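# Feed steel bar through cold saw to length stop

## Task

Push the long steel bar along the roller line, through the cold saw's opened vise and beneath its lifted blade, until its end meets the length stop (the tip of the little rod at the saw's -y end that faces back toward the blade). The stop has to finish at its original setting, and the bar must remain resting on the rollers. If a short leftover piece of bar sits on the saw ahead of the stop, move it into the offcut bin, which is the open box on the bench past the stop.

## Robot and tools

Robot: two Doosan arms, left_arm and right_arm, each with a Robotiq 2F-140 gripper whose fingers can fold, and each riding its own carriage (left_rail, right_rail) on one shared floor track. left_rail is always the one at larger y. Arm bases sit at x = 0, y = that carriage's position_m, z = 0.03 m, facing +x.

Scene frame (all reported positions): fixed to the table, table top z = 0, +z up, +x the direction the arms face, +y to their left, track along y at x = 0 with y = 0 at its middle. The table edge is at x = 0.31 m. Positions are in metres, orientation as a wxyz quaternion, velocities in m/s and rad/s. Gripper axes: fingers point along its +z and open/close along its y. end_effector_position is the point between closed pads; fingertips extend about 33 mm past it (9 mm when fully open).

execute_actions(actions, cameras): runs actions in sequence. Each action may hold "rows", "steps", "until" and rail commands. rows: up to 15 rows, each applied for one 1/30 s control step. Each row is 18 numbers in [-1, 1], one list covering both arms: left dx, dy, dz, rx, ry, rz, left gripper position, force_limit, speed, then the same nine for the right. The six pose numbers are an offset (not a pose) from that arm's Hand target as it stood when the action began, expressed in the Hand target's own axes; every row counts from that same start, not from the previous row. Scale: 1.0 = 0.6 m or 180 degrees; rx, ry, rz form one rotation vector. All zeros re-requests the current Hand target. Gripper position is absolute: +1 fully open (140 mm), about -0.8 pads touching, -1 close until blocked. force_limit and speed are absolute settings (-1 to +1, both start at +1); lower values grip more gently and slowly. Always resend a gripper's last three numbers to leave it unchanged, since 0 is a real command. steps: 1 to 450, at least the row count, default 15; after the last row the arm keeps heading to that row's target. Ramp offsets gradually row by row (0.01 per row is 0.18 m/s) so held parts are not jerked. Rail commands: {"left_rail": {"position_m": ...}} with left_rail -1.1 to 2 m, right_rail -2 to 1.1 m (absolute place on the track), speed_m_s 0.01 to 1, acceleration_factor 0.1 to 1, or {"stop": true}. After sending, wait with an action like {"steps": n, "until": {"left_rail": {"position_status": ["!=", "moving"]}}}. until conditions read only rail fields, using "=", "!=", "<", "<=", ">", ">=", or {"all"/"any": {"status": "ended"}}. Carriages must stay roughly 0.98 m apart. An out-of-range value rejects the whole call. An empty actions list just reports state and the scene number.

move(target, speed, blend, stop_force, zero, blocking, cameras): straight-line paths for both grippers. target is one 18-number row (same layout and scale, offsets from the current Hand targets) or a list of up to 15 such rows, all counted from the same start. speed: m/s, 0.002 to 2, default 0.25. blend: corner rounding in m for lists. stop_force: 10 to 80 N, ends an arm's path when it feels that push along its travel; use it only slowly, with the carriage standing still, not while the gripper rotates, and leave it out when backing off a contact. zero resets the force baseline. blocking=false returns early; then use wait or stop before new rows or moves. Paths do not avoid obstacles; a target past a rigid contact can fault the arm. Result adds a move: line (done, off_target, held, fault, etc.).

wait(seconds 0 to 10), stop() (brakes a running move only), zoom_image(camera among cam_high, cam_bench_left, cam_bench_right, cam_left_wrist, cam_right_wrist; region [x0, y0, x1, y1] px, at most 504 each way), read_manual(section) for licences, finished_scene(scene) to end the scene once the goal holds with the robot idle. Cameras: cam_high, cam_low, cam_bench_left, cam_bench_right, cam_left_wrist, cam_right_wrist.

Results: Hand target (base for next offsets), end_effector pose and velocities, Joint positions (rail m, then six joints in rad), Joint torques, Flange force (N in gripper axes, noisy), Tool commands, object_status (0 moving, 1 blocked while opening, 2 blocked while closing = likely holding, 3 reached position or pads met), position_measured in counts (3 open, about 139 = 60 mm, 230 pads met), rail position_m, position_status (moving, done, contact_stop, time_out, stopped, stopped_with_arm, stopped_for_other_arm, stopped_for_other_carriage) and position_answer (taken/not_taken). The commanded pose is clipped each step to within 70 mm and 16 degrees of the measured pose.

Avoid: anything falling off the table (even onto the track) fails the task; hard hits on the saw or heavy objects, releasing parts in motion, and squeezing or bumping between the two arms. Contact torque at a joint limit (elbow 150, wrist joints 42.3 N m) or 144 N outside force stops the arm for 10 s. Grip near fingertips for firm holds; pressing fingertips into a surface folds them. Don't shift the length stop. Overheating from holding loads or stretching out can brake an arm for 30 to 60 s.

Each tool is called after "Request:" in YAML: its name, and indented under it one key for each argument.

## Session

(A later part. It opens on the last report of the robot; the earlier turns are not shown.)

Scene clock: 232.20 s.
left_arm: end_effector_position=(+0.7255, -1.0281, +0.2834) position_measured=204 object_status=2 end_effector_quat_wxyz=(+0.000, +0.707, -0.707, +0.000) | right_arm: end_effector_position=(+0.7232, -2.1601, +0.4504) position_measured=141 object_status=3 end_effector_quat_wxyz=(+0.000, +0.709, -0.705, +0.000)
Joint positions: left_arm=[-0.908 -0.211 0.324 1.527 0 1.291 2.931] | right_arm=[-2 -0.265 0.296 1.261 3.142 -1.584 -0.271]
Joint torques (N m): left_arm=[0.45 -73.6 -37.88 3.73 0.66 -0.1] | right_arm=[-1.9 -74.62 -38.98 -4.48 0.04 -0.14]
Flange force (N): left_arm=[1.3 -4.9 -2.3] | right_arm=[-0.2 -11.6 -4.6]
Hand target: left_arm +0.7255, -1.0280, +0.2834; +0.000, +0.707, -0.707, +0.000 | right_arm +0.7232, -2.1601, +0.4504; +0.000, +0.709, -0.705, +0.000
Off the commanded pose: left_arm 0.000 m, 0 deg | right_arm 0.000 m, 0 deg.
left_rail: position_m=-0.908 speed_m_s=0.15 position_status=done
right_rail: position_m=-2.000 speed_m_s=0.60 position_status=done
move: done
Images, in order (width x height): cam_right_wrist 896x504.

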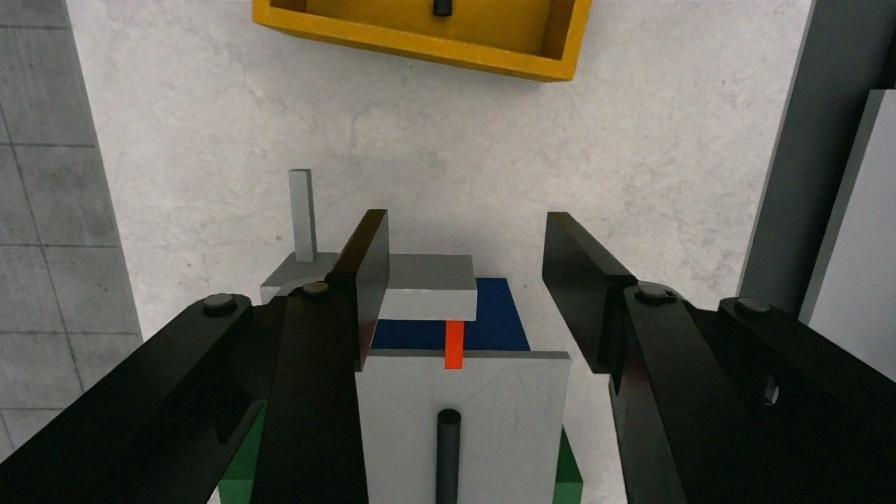

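Request:
execute_actions:
  actions:
    - {"left_rail":{"position_m":-0.933,"speed_m_s":0.1,"acceleration_factor":0.6},"steps":60,"until":{"left_rail":{"position_status":["!=","moving"]}}}
  cameras: ["cam_right_wrist"]

Request:
zoom_image:
  camera: "cam_right_wrist"
  region: [350, 230, 550, 430]

Scene clock: 249.47 s.
left_arm: end_effector_position=(+0.7255, -1.0530, +0.2834) position_measured=204 object_status=2 end_effector_quat_wxyz=(+0.000, +0.707, -0.707, +0.000) | right_arm: end_effector_position=(+0.7232, -2.1601, +0.4504) position_measured=141 object_status=3 end_effector_quat_wxyz=(+0.000, +0.709, -0.705, +0.000)
Joint positions: left_arm=[-0.933 -0.211 0.324 1.527 0 1.291 2.931] | right_arm=[-2 -0.265 0.296 1.261 3.142 -1.584 -0.271]
Joint torques (N m): left_arm=[0.9 -74.4 -38.88 3.95 0.35 -0.07] | right_arm=[-1.79 -74.73 -38.56 -4.54 0.07 0.09]
Flange force (N): left_arm=[1.9 -4.2 -1.0] | right_arm=[0.5 -12.6 -5.6]
Hand target: left_arm +0.7255, -1.0530, +0.2834; +0.000, +0.707, -0.707, +0.000 | right_arm +0.7232, -2.1601, +0.4504; +0.000, +0.709, -0.705, +0.000
Tool commands: left_gripper/position=-1.0 left_gripper/force_limit=+0.7 left_gripper/speed=-1.0 right_gripper/position=-0.1 right_gripper/force_limit=+0.0 right_gripper/speed=-1.0
Off the commanded pose: left_arm 0.000 m, 0 deg | right_arm 0.000 m, 0 deg.
left_rail: position_m=-0.933 speed_m_s=0.10 position_status=done
right_rail: position_m=-2.000 speed_m_s=0.60 position_status=done
Images, in order (width x height): cam_right_wrist 896x504.

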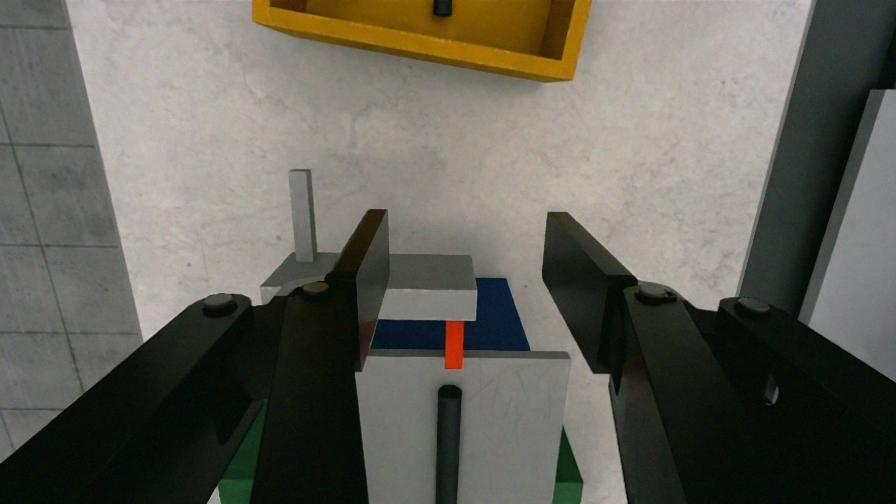

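Scaled by 2.520.

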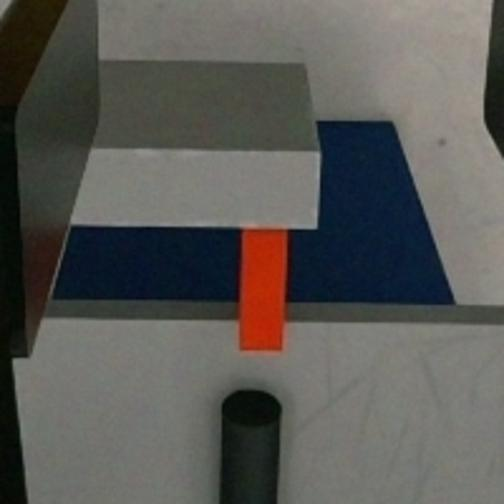

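Request:
execute_actions:
  actions:
    - {"left_rail":{"position_m":-0.954,"speed_m_s":0.08,"acceleration_factor":0.5},"steps":60,"until":{"left_rail":{"position_status":["!=","moving"]}}}
  cameras: ["cam_right_wrist"]

Request:
zoom_image:
  camera: "cam_right_wrist"
  region: [350, 230, 550, 430]

Scene clock: 255.10 s.
left_arm: end_effector_position=(+0.7255, -1.0741, +0.2834) position_measured=204 object_status=2 end_effector_quat_wxyz=(+0.000, +0.707, -0.707, +0.000) | right_arm: end_effector_position=(+0.7232, -2.1601, +0.4504) position_measured=141 object_status=3 end_effector_quat_wxyz=(+0.000, +0.709, -0.705, +0.000)
Joint positions: left_arm=[-0.954 -0.211 0.324 1.527 0 1.291 2.931] | right_arm=[-2 -0.265 0.296 1.261 3.142 -1.584 -0.271]
Joint torques (N m): left_arm=[0.93 -74.62 -38.69 3.83 0.7 -0.08] | right_arm=[-2.33 -74.94 -39.07 -4.56 0.04 0.09]
Flange force (N): left_arm=[1.8 -4.8 -0.5] | right_arm=[-0.4 -12.0 -4.6]
Hand target: left_arm +0.7255, -1.0740, +0.2834; +0.000, +0.707, -0.707, +0.000 | right_arm +0.7232, -2.1601, +0.4504; +0.000, +0.709, -0.705, +0.000
Tool commands: left_gripper/position=-1.0 left_gripper/force_limit=+0.7 left_gripper/speed=-1.0 right_gripper/position=-0.1 right_gripper/force_limit=+0.0 right_gripper/speed=-1.0
Off the commanded pose: left_arm 0.000 m, 0 deg | right_arm 0.000 m, 0 deg.
left_rail: position_m=-0.954 speed_m_s=0.08 position_status=done
right_rail: position_m=-2.000 speed_m_s=0.60 position_status=done
Images, in order (width x height): cam_right_wrist 896x504.

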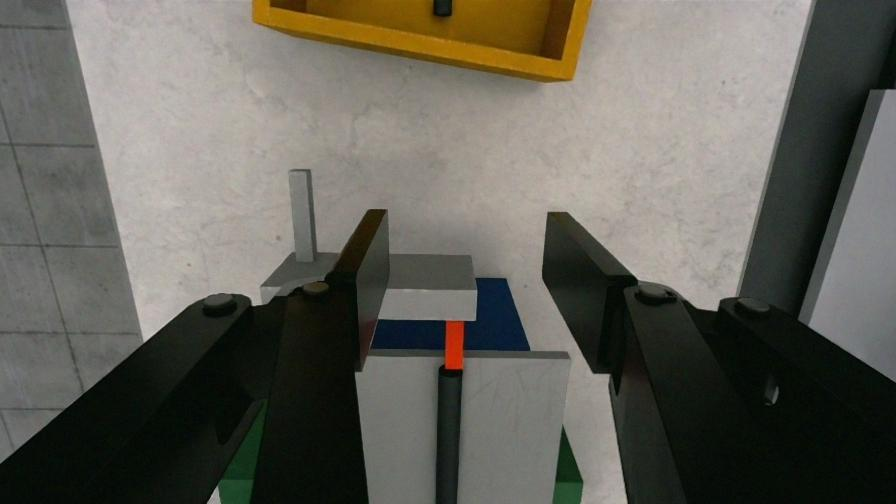

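Scaled by 2.520.

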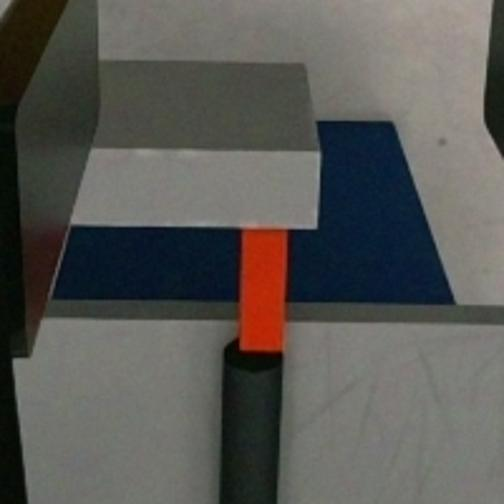

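Request:
move:
  target: [0.0217,0,0,0,0,0,-1,0.7,-1,0,0,0,0,0,0,-0.1,0,-1]
  speed: 0.006
  stop_force: 10
  cameras: ["cam_right_wrist"]

Request:
zoom_image:
  camera: "cam_right_wrist"
  region: [350, 230, 550, 430]

Scene clock: 261.43 s.
left_arm: end_effector_position=(+0.7255, -1.0799, +0.2833) position_measured=204 object_status=2 end_effector_quat_wxyz=(+0.000, +0.707, -0.707, +0.000) | right_arm: end_effector_position=(+0.7232, -2.1601, +0.4504) position_measured=141 object_status=3 end_effector_quat_wxyz=(+0.000, +0.709, -0.705, +0.000)
Joint positions: left_arm=[-0.954 -0.219 0.325 1.525 0 1.292 2.923] | right_arm=[-2 -0.265 0.296 1.261 3.142 -1.584 -0.271]
Joint torques (N m): left_arm=[-10.04 -72.53 -39.22 -0.93 -0.77 -0.11] | right_arm=[-1.86 -74.65 -38.84 -4.52 0.12 0.06]
Flange force (N): left_arm=[-13.3 -4.4 -3.9] | right_arm=[0.2 -11.9 -5.3]
Hand target: left_arm +0.7255, -1.0799, +0.2833; +0.000, +0.707, -0.707, +0.000 (not the last commanded pose) | right_arm +0.7232, -2.1601, +0.4504; +0.000, +0.709, -0.705, +0.000
Off the commanded pose: left_arm 0.007 m, 0 deg | right_arm 0.000 m, 0 deg.
left_rail: position_m=-0.954 speed_m_s=0.08 position_status=done
right_rail: position_m=-2.000 speed_m_s=0.60 position_status=done
move: contact (left_arm)
Images, in order (width x height): cam_right_wrist 896x504.

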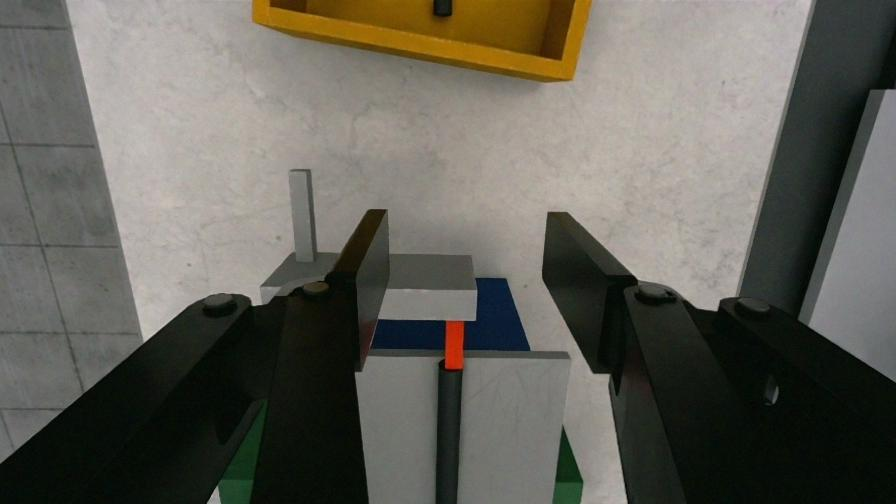

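Scaled by 2.520.

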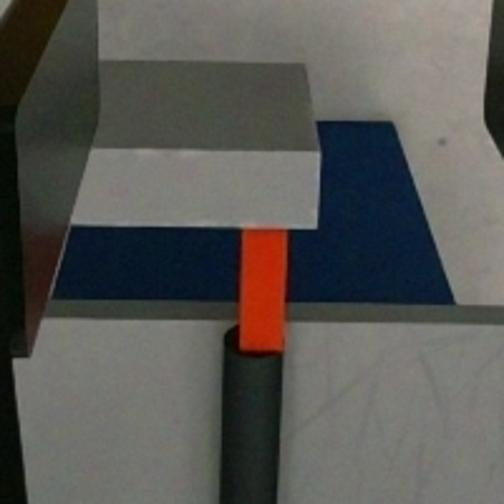

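Request:
execute_actions:
  actions:
    - {"rows":[[-0.0007,0,0,0,0,0,-1,0.7,-1,0,0,0,0,0,0,-0.1,0,-1]],"steps":15}
    - {"rows":[[0,0,0,0,0,0,-0.25,0.7,-1,0,0,0,0,0,0,-0.1,0,-1]],"steps":50}
  cameras: ["cam_left_wrist","cam_right_wrist"]

Request:
zoom_image:
  camera: "cam_right_wrist"
  region: [350, 230, 550, 430]

Scene clock: 273.60 s.
left_arm: end_effector_position=(+0.7255, -1.0795, +0.2834) position_measured=160 object_status=3 end_effector_quat_wxyz=(+0.000, +0.707, -0.707, +0.000) | right_arm: end_effector_position=(+0.7232, -2.1601, +0.4504) position_measured=141 object_status=3 end_effector_quat_wxyz=(+0.000, +0.709, -0.705, +0.000)
Joint positions: left_arm=[-0.954 -0.218 0.325 1.525 0 1.292 2.923] | right_arm=[-2 -0.265 0.296 1.261 3.142 -1.584 -0.271]
Joint torques (N m): left_arm=[0.89 -75.57 -40.21 4 0.11 -0.06] | right_arm=[-1.63 -75.17 -38.95 -4.6 0.09 0.01]
Flange force (N): left_arm=[1.8 -3.2 0.7] | right_arm=[0.6 -12.5 -4.9]
Flange force at the end of the 1st action (N): left_arm=[-1.4 -2.9 -0.6] | right_arm=[0.2 -11.2 -4.6]
Hand target: left_arm +0.7255, -1.0795, +0.2833; +0.000, +0.707, -0.707, +0.000 | right_arm +0.7232, -2.1601, +0.4504; +0.000, +0.709, -0.705, +0.000
Off the commanded pose: left_arm 0.000 m, 0 deg | right_arm 0.000 m, 0 deg.
left_rail: position_m=-0.954 speed_m_s=0.08 position_status=done
right_rail: position_m=-2.000 speed_m_s=0.60 position_status=done
Images, in order (width x height): cam_left_wrist 896x504, cam_right_wrist 896x504.

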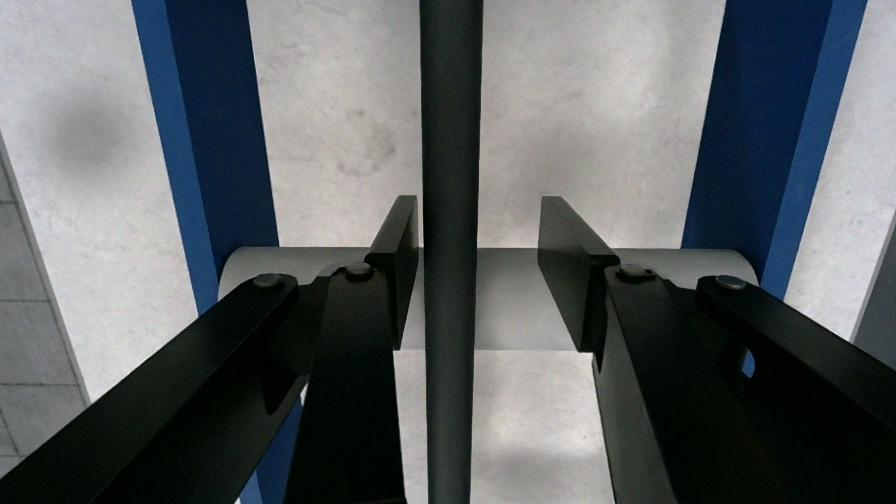

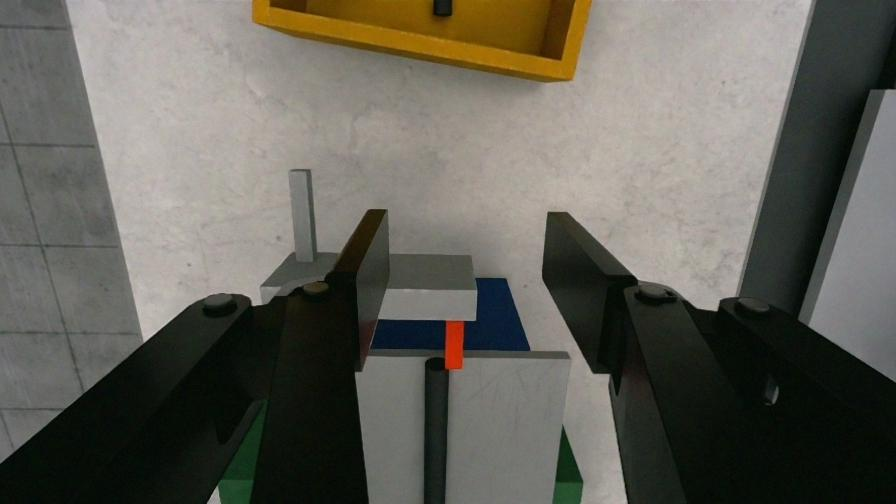

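Scaled by 2.520.

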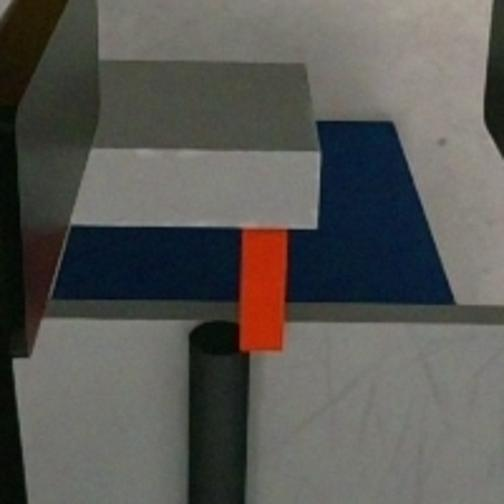

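Request:
execute_actions:
  actions:
    - {"rows":[[0,0,0,0,0,0,-0.53,0.5,-1,0,0,0,0,0,0,-0.1,0,-1]],"steps":45}
  cameras: ["cam_left_wrist","cam_right_wrist"]

Request:
zoom_image:
  camera: "cam_right_wrist"
  region: [350, 230, 550, 430]

Scene clock: 282.63 s.
left_arm: end_effector_position=(+0.7255, -1.0795, +0.2833) position_measured=196 object_status=3 end_effector_quat_wxyz=(+0.000, +0.707, -0.707, +0.000) | right_arm: end_effector_position=(+0.7232, -2.1601, +0.4504) position_measured=141 object_status=3 end_effector_quat_wxyz=(+0.000, +0.709, -0.705, +0.000)
Joint positions: left_arm=[-0.954 -0.218 0.325 1.525 0 1.292 2.923] | right_arm=[-2 -0.265 0.296 1.261 3.142 -1.584 -0.271]
Joint torques (N m): left_arm=[0.81 -75.89 -39.6 3.93 0.56 -0.07] | right_arm=[-1.81 -74.54 -39 -4.55 0.02 0.04]
Flange force (N): left_arm=[1.8 -4.8 0.4] | right_arm=[0.1 -11.3 -4.8]
Hand target: left_arm +0.7255, -1.0795, +0.2833; +0.000, +0.707, -0.707, +0.000 | right_arm +0.7232, -2.1601, +0.4504; +0.000, +0.709, -0.705, +0.000
Off the commanded pose: left_arm 0.000 m, 0 deg | right_arm 0.000 m, 0 deg.
left_rail: position_m=-0.954 speed_m_s=0.08 position_status=done
right_rail: position_m=-2.000 speed_m_s=0.60 position_status=done
Images, in order (width x height): cam_left_wrist 896x504, cam_right_wrist 896x504.

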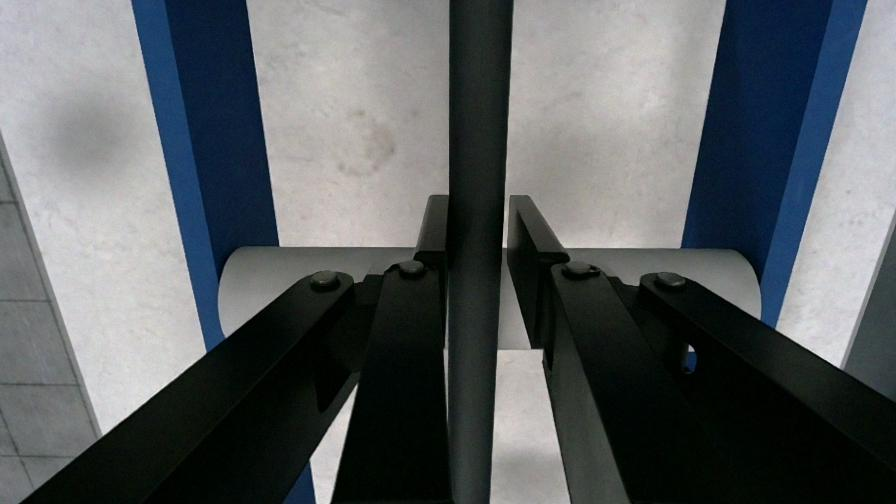

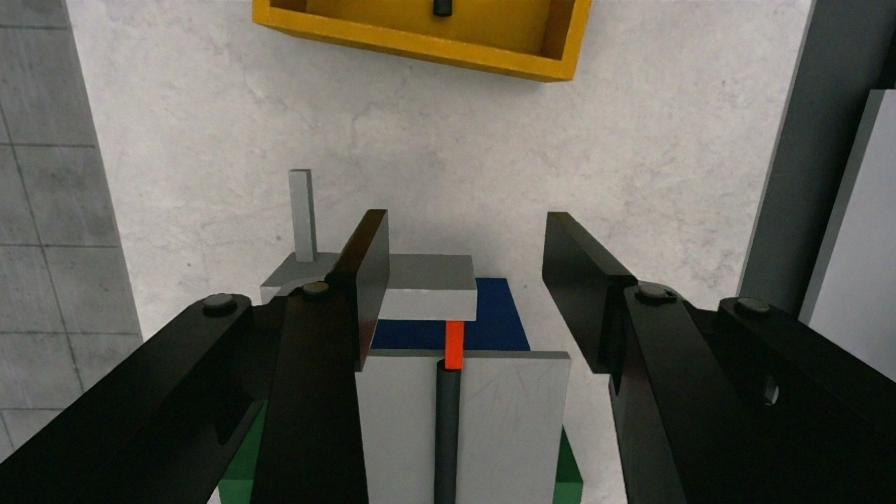

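Scaled by 2.520.

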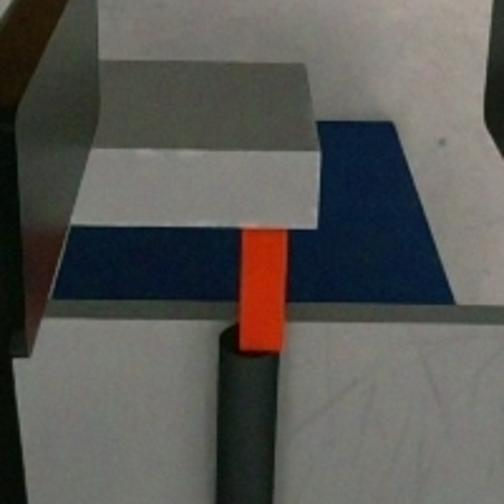

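Request:
move:
  target:
    - [0,0.0075,0,0,0,0,-0.53,0.5,-1,0,0,0,0,0,0,-0.1,0,-1]
    - [0,0.0075,0,0,0,0,-0.2,0.5,-1,0,0,0,0,0,0,-0.1,0,-1]
  speed: 0.015
  cameras: ["cam_left_wrist","cam_right_wrist"]

Request:
zoom_image:
  camera: "cam_right_wrist"
  region: [350, 230, 550, 430]

Scene clock: 289.03 s.
left_arm: end_effector_position=(+0.7210, -1.0795, +0.2833) position_measured=154 object_status=0 end_effector_quat_wxyz=(+0.000, +0.707, -0.707, +0.000) | right_arm: end_effector_position=(+0.7232, -2.1601, +0.4504) position_measured=141 object_status=3 end_effector_quat_wxyz=(+0.000, +0.709, -0.705, +0.000)
Joint positions: left_arm=[-0.954 -0.22 0.318 1.534 0 1.289 2.922] | right_arm=[-2 -0.265 0.296 1.261 3.142 -1.584 -0.271]
Joint torques (N m): left_arm=[0.69 -75.19 -40.28 4.01 0.12 -0.08] | right_arm=[-1.7 -74.6 -38.72 -4.52 0.08 0.04]
Flange force (N): left_arm=[1.5 -3.3 1.0] | right_arm=[0.4 -12.0 -5.4]
Hand target: left_arm +0.7210, -1.0795, +0.2833; +0.000, +0.707, -0.707, +0.000 | right_arm +0.7232, -2.1601, +0.4504; +0.000, +0.709, -0.705, +0.000
Off the commanded pose: left_arm 0.000 m, 0 deg | right_arm 0.000 m, 0 deg.
left_rail: position_m=-0.954 speed_m_s=0.08 position_status=done
right_rail: position_m=-2.000 speed_m_s=0.60 position_status=done
move: done
Images, in order (width x height): cam_left_wrist 896x504, cam_right_wrist 896x504.

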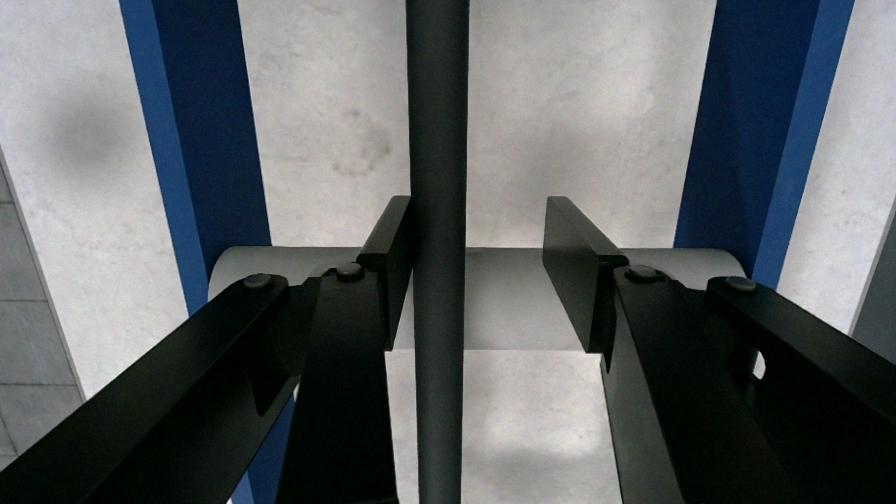

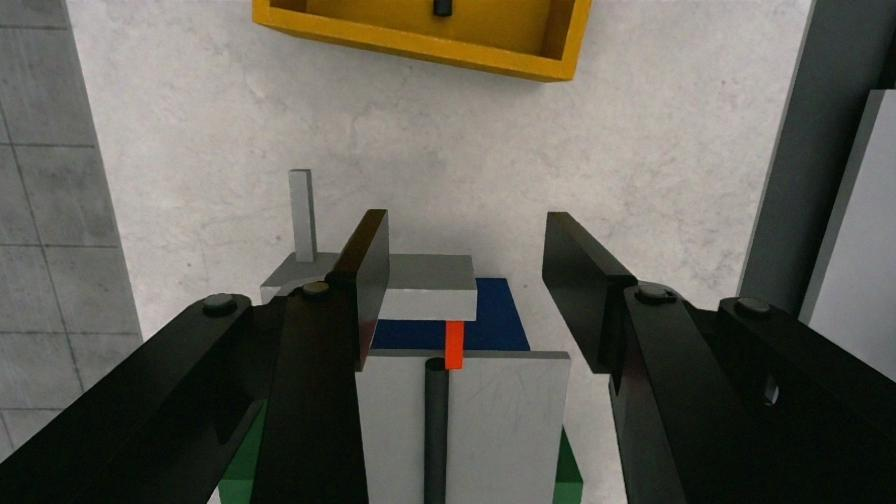

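Scaled by 2.520.

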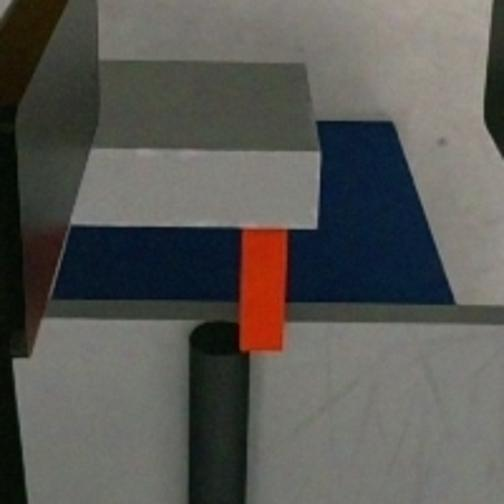

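Request:
execute_actions:
  actions:
    - {"rows":[[0,0,0,0,0,0,-0.53,0.5,-1,0,0,0,0,0,0,-0.1,0,-1]],"steps":45}
  cameras: []

Request:
move:
  target: [0,-0.003,0,0,0,0,-0.53,0.5,-1,0,0,0,0,0,0,-0.1,0,-1]
  speed: 0.002
  cameras: ["cam_left_wrist","cam_right_wrist"]

Request:
zoom_image:
  camera: "cam_right_wrist"
  region: [350, 230, 550, 430]

Scene clock: 310.77 s.
left_arm: end_effector_position=(+0.7210, -1.0795, +0.2833) position_measured=196 object_status=3 end_effector_quat_wxyz=(+0.000, +0.707, -0.707, +0.000) | right_arm: end_effector_position=(+0.7232, -2.1601, +0.4504) position_measured=141 object_status=3 end_effector_quat_wxyz=(+0.000, +0.709, -0.705, +0.000)
Joint positions: left_arm=[-0.954 -0.22 0.318 1.534 0 1.289 2.922] | right_arm=[-2 -0.265 0.296 1.261 3.142 -1.584 -0.271]
Joint torques (N m): left_arm=[0.6 -75.29 -39.6 3.89 0.78 -0.1] | right_arm=[-1.99 -74.51 -38.66 -4.56 0.09 0.11]
Flange force (N): left_arm=[1.2 -4.3 0.7] | right_arm=[0.2 -12.1 -5.4]
Hand target: left_arm +0.7210, -1.0795, +0.2833; +0.000, +0.707, -0.707, +0.000 | right_arm +0.7232, -2.1601, +0.4504; +0.000, +0.709, -0.705, +0.000
Off the commanded pose: left_arm 0.000 m, 0 deg | right_arm 0.000 m, 0 deg.
left_rail: position_m=-0.954 speed_m_s=0.08 position_status=done
right_rail: position_m=-2.000 speed_m_s=0.60 position_status=done
No camera images: "cameras" was empty.

Scene clock: 311.90 s.
left_arm: end_effector_position=(+0.7228, -1.0795, +0.2833) position_measured=196 object_status=3 end_effector_quat_wxyz=(+0.000, +0.707, -0.707, +0.000) | right_arm: end_effector_position=(+0.7232, -2.1601, +0.4504) position_measured=141 object_status=3 end_effector_quat_wxyz=(+0.000, +0.709, -0.705, +0.000)
Joint positions: left_arm=[-0.954 -0.219 0.321 1.531 0 1.29 2.923] | right_arm=[-2 -0.265 0.296 1.261 3.142 -1.584 -0.271]
Joint torques (N m): left_arm=[0.64 -75.66 -40.28 3.95 0.36 -0.05] | right_arm=[-1.73 -74.47 -38.89 -4.5 0.01 0.06]
Flange force (N): left_arm=[1.6 -3.7 1.1] | right_arm=[0.3 -11.4 -5.0]
Hand target: left_arm +0.7228, -1.0795, +0.2833; +0.000, +0.707, -0.707, +0.000 | right_arm +0.7232, -2.1601, +0.4504; +0.000, +0.709, -0.705, +0.000
Off the commanded pose: left_arm 0.000 m, 0 deg | right_arm 0.000 m, 0 deg.
left_rail: position_m=-0.954 speed_m_s=0.08 position_status=done
right_rail: position_m=-2.000 speed_m_s=0.60 position_status=done
move: done
Images, in order (width x height): cam_left_wrist 896x504, cam_right_wrist 896x504.

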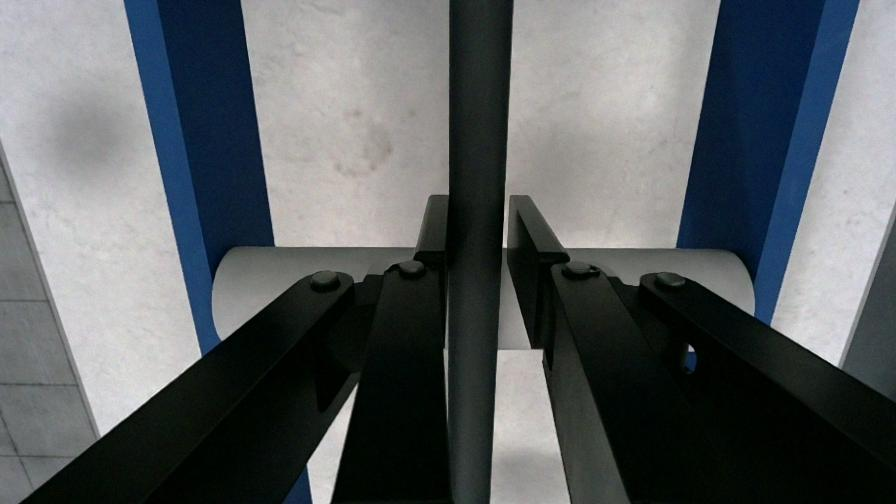

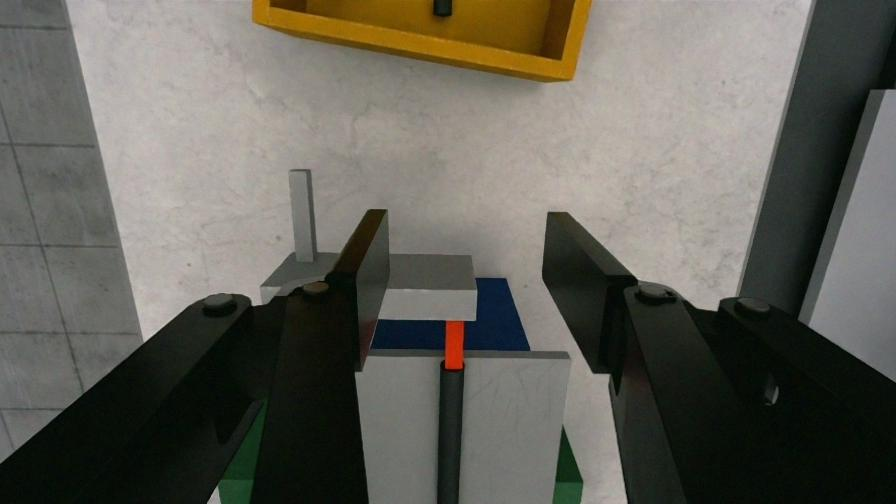

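Scaled by 2.520.

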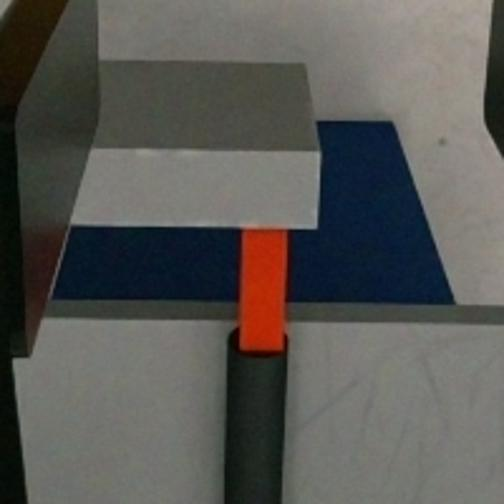

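Request:
execute_actions:
  actions:
    - {"rows":[[0,0,0,0,0,0,-0.45,0.5,-1,0,0,0,0,0,0,-0.1,0,-1]],"steps":30}
  cameras: ["cam_left_wrist","cam_right_wrist"]

Request:
zoom_image:
  camera: "cam_left_wrist"
  region: [400, 150, 560, 310]

Scene clock: 332.93 s.
left_arm: end_effector_position=(+0.7228, -1.0795, +0.2834) position_measured=186 object_status=3 end_effector_quat_wxyz=(+0.000, +0.707, -0.707, +0.000) | right_arm: end_effector_position=(+0.7232, -2.1601, +0.4504) position_measured=141 object_status=3 end_effector_quat_wxyz=(+0.000, +0.709, -0.705, +0.000)
Joint positions: left_arm=[-0.954 -0.219 0.321 1.53 0 1.29 2.923] | right_arm=[-2 -0.265 0.296 1.261 3.142 -1.584 -0.271]
Joint torques (N m): left_arm=[0.9 -75.52 -39.72 3.86 0.63 -0.08] | right_arm=[-2.39 -74.61 -39.02 -4.56 0.09 0.05]
Flange force (N): left_arm=[1.6 -3.9 0.3] | right_arm=[-0.6 -11.6 -4.7]
Hand target: left_arm +0.7228, -1.0795, +0.2833; +0.000, +0.707, -0.707, +0.000 | right_arm +0.7232, -2.1601, +0.4504; +0.000, +0.709, -0.705, +0.000
Off the commanded pose: left_arm 0.000 m, 0 deg | right_arm 0.000 m, 0 deg.
left_rail: position_m=-0.954 speed_m_s=0.08 position_status=done
right_rail: position_m=-2.000 speed_m_s=0.60 position_status=done
Images, in order (width x height): cam_left_wrist 896x504, cam_right_wrist 896x504.

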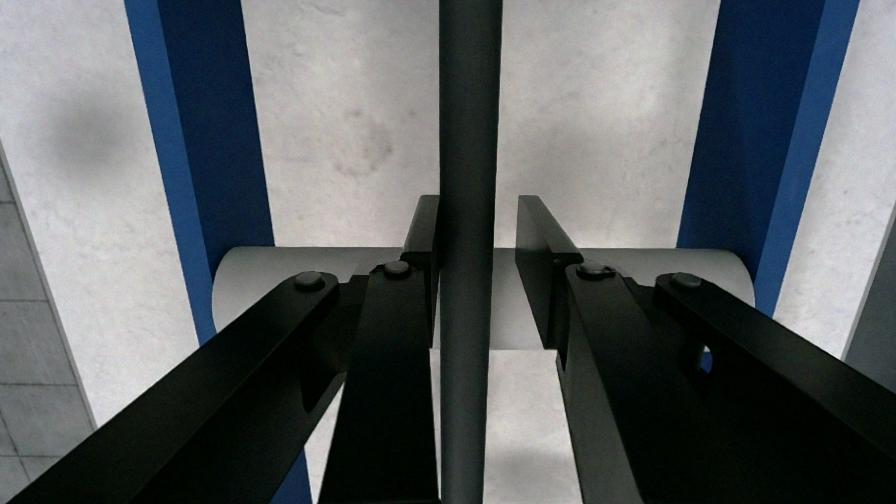

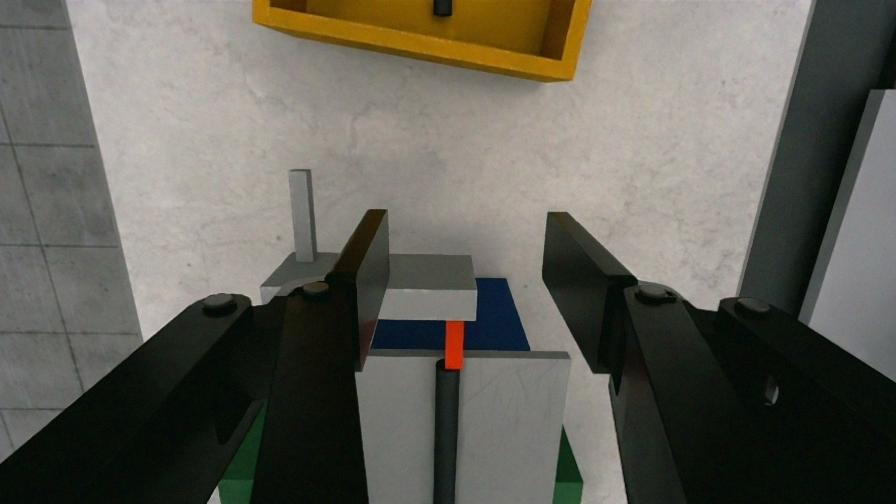

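Scaled by 3.150.

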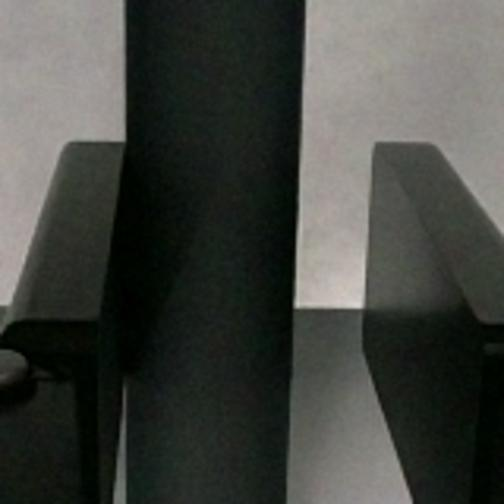

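Request:
execute_actions:
  actions:
    - {"rows":[[0,0,0,0,0,0,-0.1,0.5,-1,0,0,0,0,0,0,-0.1,0,-1]],"steps":60}
  cameras: ["cam_left_wrist","cam_right_wrist"]

Request:
zoom_image:
  camera: "cam_right_wrist"
  region: [350, 230, 550, 430]

Scene clock: 346.37 s.
left_arm: end_effector_position=(+0.7228, -1.0795, +0.2833) position_measured=141 object_status=3 end_effector_quat_wxyz=(+0.000, +0.707, -0.707, +0.000) | right_arm: end_effector_position=(+0.7232, -2.1601, +0.4504) position_measured=141 object_status=3 end_effector_quat_wxyz=(+0.000, +0.709, -0.705, +0.000)
Joint positions: left_arm=[-0.954 -0.219 0.321 1.531 0 1.29 2.923] | right_arm=[-2 -0.265 0.296 1.261 3.142 -1.584 -0.271]
Joint torques (N m): left_arm=[1.06 -75.31 -40.29 4.04 0.12 -0.05] | right_arm=[-1.93 -74.46 -39.05 -4.5 0.11 0.05]
Flange force (N): left_arm=[2.0 -2.9 0.7] | right_arm=[0.0 -11.2 -4.9]
Hand target: left_arm +0.7228, -1.0795, +0.2833; +0.000, +0.707, -0.707, +0.000 | right_arm +0.7232, -2.1601, +0.4504; +0.000, +0.709, -0.705, +0.000
Off the commanded pose: left_arm 0.000 m, 0 deg | right_arm 0.000 m, 0 deg.
left_rail: position_m=-0.954 speed_m_s=0.08 position_status=done
right_rail: position_m=-2.000 speed_m_s=0.60 position_status=done
Images, in order (width x height): cam_left_wrist 896x504, cam_right_wrist 896x504.

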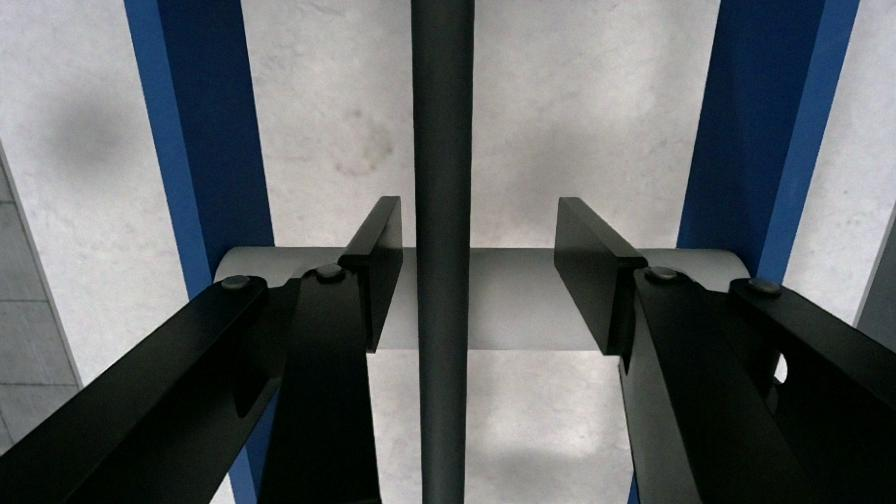

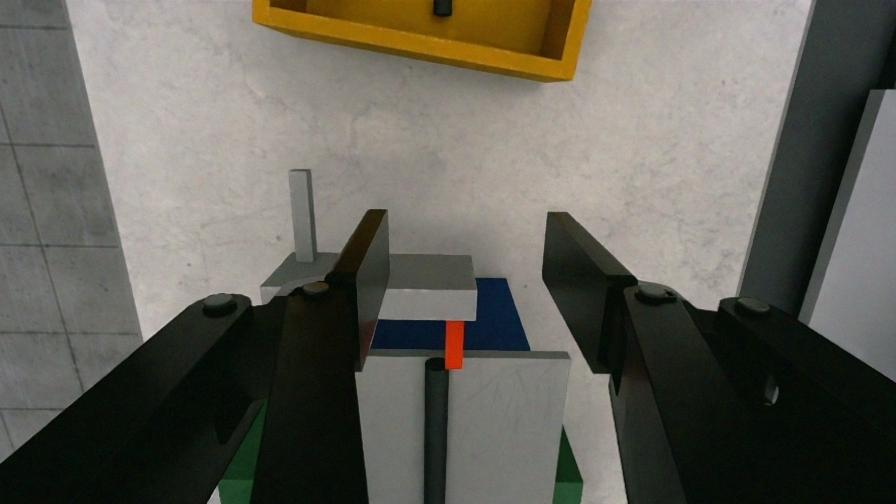

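Scaled by 2.520.

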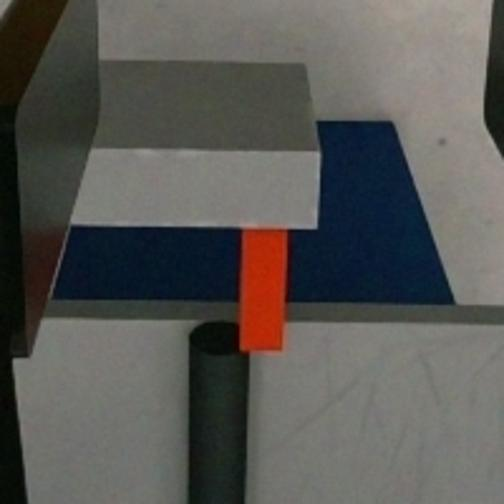

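Request:
move:
  target:
    - [0,-0.0218,0,0,0,0,-0.1,0.5,-1,0,0,0,0,0,0,-0.1,0,-1]
    - [0,-0.0218,0,0,0,0,-0.53,0.5,-1,0,0,0,0,0,0,-0.1,0,-1]
    - [0,-0.0218,0,0,0,0,-1,0.7,-1,0,0,0,0,0,0,-0.1,0,-1]
  speed: 0.05
  cameras: ["cam_left_wrist","cam_right_wrist"]

Request:
zoom_image:
  camera: "cam_right_wrist"
  region: [350, 230, 550, 430]

Scene clock: 368.63 s.
left_arm: end_effector_position=(+0.7359, -1.0795, +0.2834) position_measured=204 object_status=0 end_effector_quat_wxyz=(+0.000, +0.707, -0.707, +0.000) | right_arm: end_effector_position=(+0.7232, -2.1601, +0.4504) position_measured=141 object_status=3 end_effector_quat_wxyz=(+0.000, +0.709, -0.705, +0.000)
Joint positions: left_arm=[-0.954 -0.215 0.341 1.503 0 1.298 2.926] | right_arm=[-2 -0.265 0.296 1.261 3.142 -1.584 -0.271]
Joint torques (N m): left_arm=[1.37 -67.31 -34.15 3.95 -0.49 -0.14] | right_arm=[-1.68 -74.79 -39 -4.54 0.01 0.05]
Flange force (N): left_arm=[2.1 -0.9 -12.9] | right_arm=[0.4 -11.7 -4.7]
Hand target: left_arm +0.7359, -1.0795, +0.2833; +0.000, +0.707, -0.707, +0.000 | right_arm +0.7232, -2.1601, +0.4504; +0.000, +0.709, -0.705, +0.000
Off the commanded pose: left_arm 0.000 m, 0 deg | right_arm 0.000 m, 0 deg.
left_rail: position_m=-0.954 speed_m_s=0.08 position_status=done
right_rail: position_m=-2.000 speed_m_s=0.60 position_status=done
move: done
Images, in order (width x height): cam_left_wrist 896x504, cam_right_wrist 896x504.

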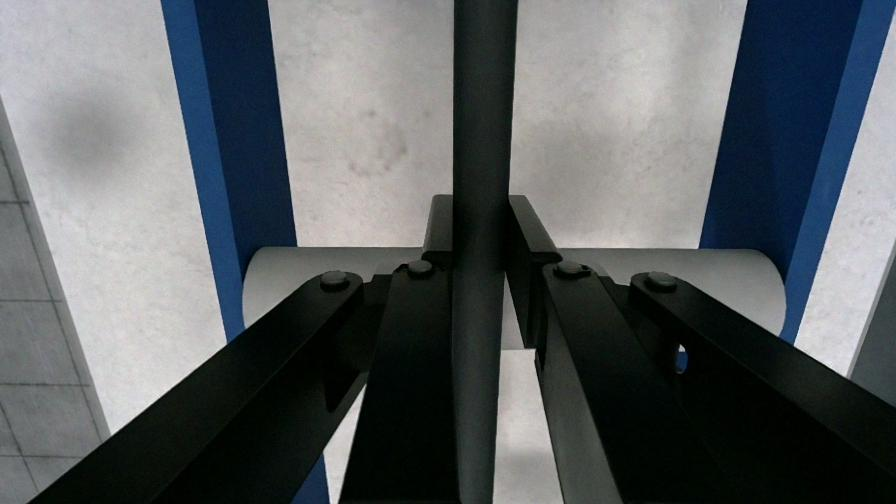

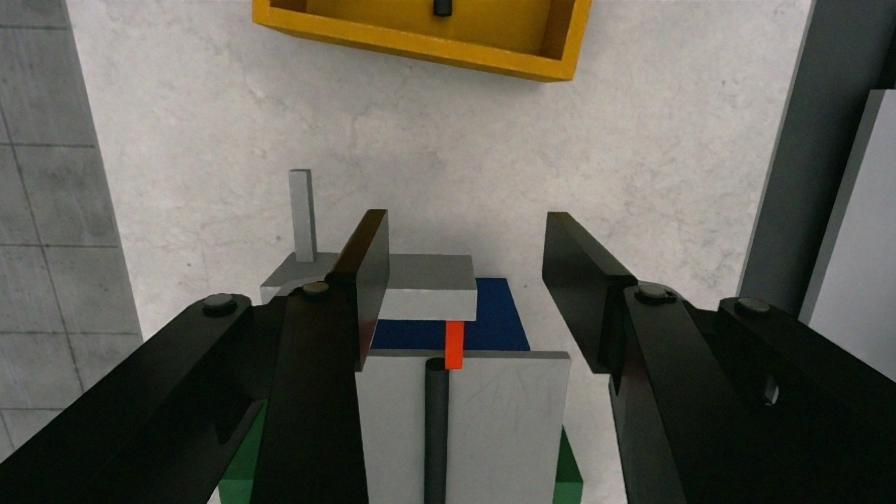

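Scaled by 2.520.

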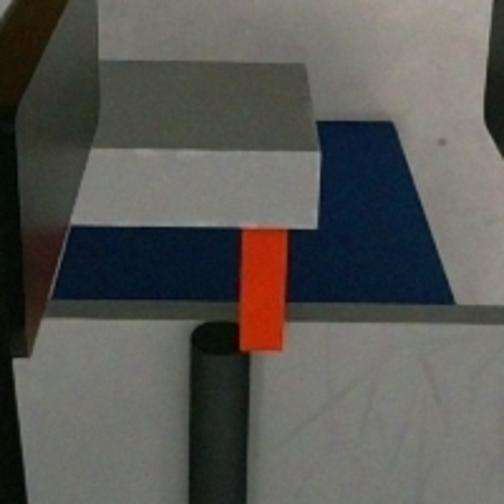

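Request:
move:
  target:
    - [-0.0025,0,0,0,0,0,-1,0.7,-1,0,0,0,0,0,0,-0.1,0,-1]
    - [-0.0025,0,-0.0030,0,0,0,-1,0.7,-1,0,0,0,0,0,0,-0.1,0,-1]
  speed: 0.02
  cameras: []

Scene clock: 374.50 s.
left_arm: end_effector_position=(+0.7358, -1.0780, +0.2850) position_measured=204 object_status=2 end_effector_quat_wxyz=(+0.000, +0.707, -0.707, +0.000) | right_arm: end_effector_position=(+0.7232, -2.1601, +0.4504) position_measured=141 object_status=3 end_effector_quat_wxyz=(+0.000, +0.709, -0.705, +0.000)
Joint positions: left_arm=[-0.954 -0.213 0.34 1.501 0 1.3 2.928] | right_arm=[-2 -0.265 0.296 1.261 3.142 -1.584 -0.271]
Joint torques (N m): left_arm=[0.41 -108.85 -62.27 3.74 1.11 -0.17] | right_arm=[-1.55 -74.85 -39.02 -4.58 0.07 0.04]
Flange force (N): left_arm=[1.0 -4.5 43.9] | right_arm=[0.6 -11.7 -4.7]
Hand target: left_arm +0.7359, -1.0780, +0.2851; +0.000, +0.707, -0.707, +0.000 | right_arm +0.7232, -2.1601, +0.4504; +0.000, +0.709, -0.705, +0.000
Off the commanded pose: left_arm 0.000 m, 0 deg | right_arm 0.000 m, 0 deg.
left_rail: position_m=-0.954 speed_m_s=0.08 position_status=done
right_rail: position_m=-2.000 speed_m_s=0.60 position_status=done
move: done
No camera images: "cameras" was empty.

Request:
move:
  target:
    - [0,0.0245,0,0,0,0,-1,0.7,-1,0,0,0,0,0,0,-0.1,0,-1]
    - [0,0.0245,0.0022,0,0,0,-1,0.7,-1,0,0,0,0,0,0,-0.1,0,-1]
  speed: 0.02
  cameras: ["cam_left_wrist","cam_right_wrist"]

Request:
zoom_image:
  camera: "cam_right_wrist"
  region: [350, 230, 550, 430]

Scene clock: 379.33 s.
left_arm: end_effector_position=(+0.7210, -1.0780, +0.2839) position_measured=204 object_status=2 end_effector_quat_wxyz=(+0.000, +0.707, -0.707, +0.000) | right_arm: end_effector_position=(+0.7232, -2.1601, +0.4504) position_measured=141 object_status=3 end_effector_quat_wxyz=(+0.000, +0.709, -0.705, +0.000)
Joint positions: left_arm=[-0.954 -0.217 0.318 1.534 0 1.29 2.924] | right_arm=[-2 -0.265 0.296 1.261 3.142 -1.584 -0.271]
Joint torques (N m): left_arm=[0.29 -45.25 -16.35 3.48 1.08 -0.1] | right_arm=[-1.67 -74.77 -38.89 -4.55 0.06 0]
Flange force (N): left_arm=[1.5 -7.0 -41.0] | right_arm=[0.4 -11.9 -4.9]
Hand target: left_arm +0.7212, -1.0780, +0.2838; +0.000, +0.707, -0.707, +0.000 | right_arm +0.7232, -2.1601, +0.4504; +0.000, +0.709, -0.705, +0.000
Off the commanded pose: left_arm 0.000 m, 0 deg | right_arm 0.000 m, 0 deg.
left_rail: position_m=-0.954 speed_m_s=0.08 position_status=done
right_rail: position_m=-2.000 speed_m_s=0.60 position_status=done
move: done
Images, in order (width x height): cam_left_wrist 896x504, cam_right_wrist 896x504.

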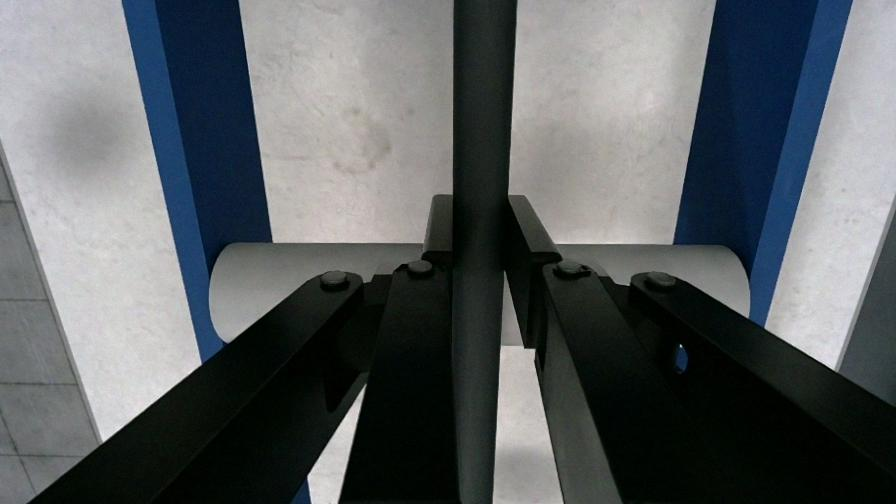

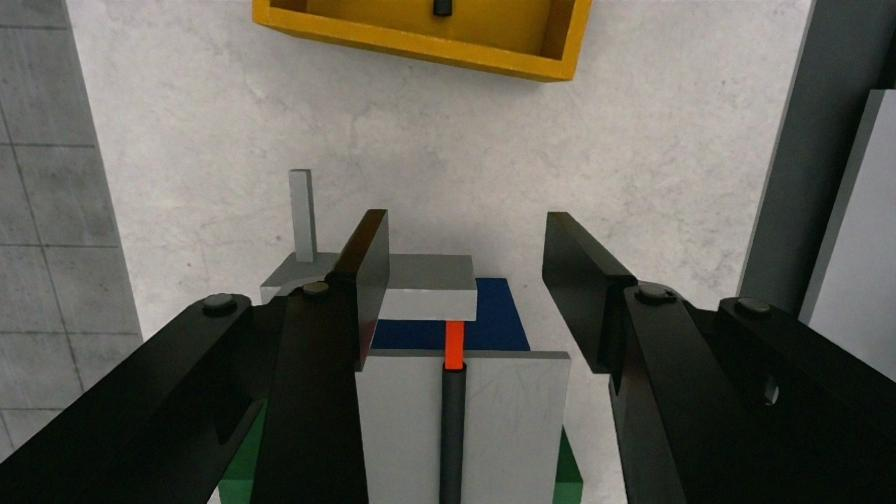

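Scaled by 2.520.

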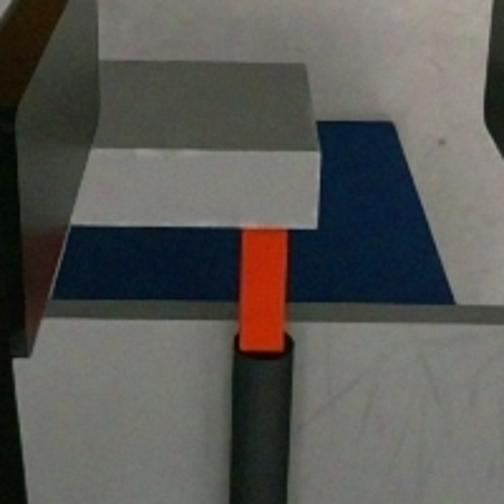

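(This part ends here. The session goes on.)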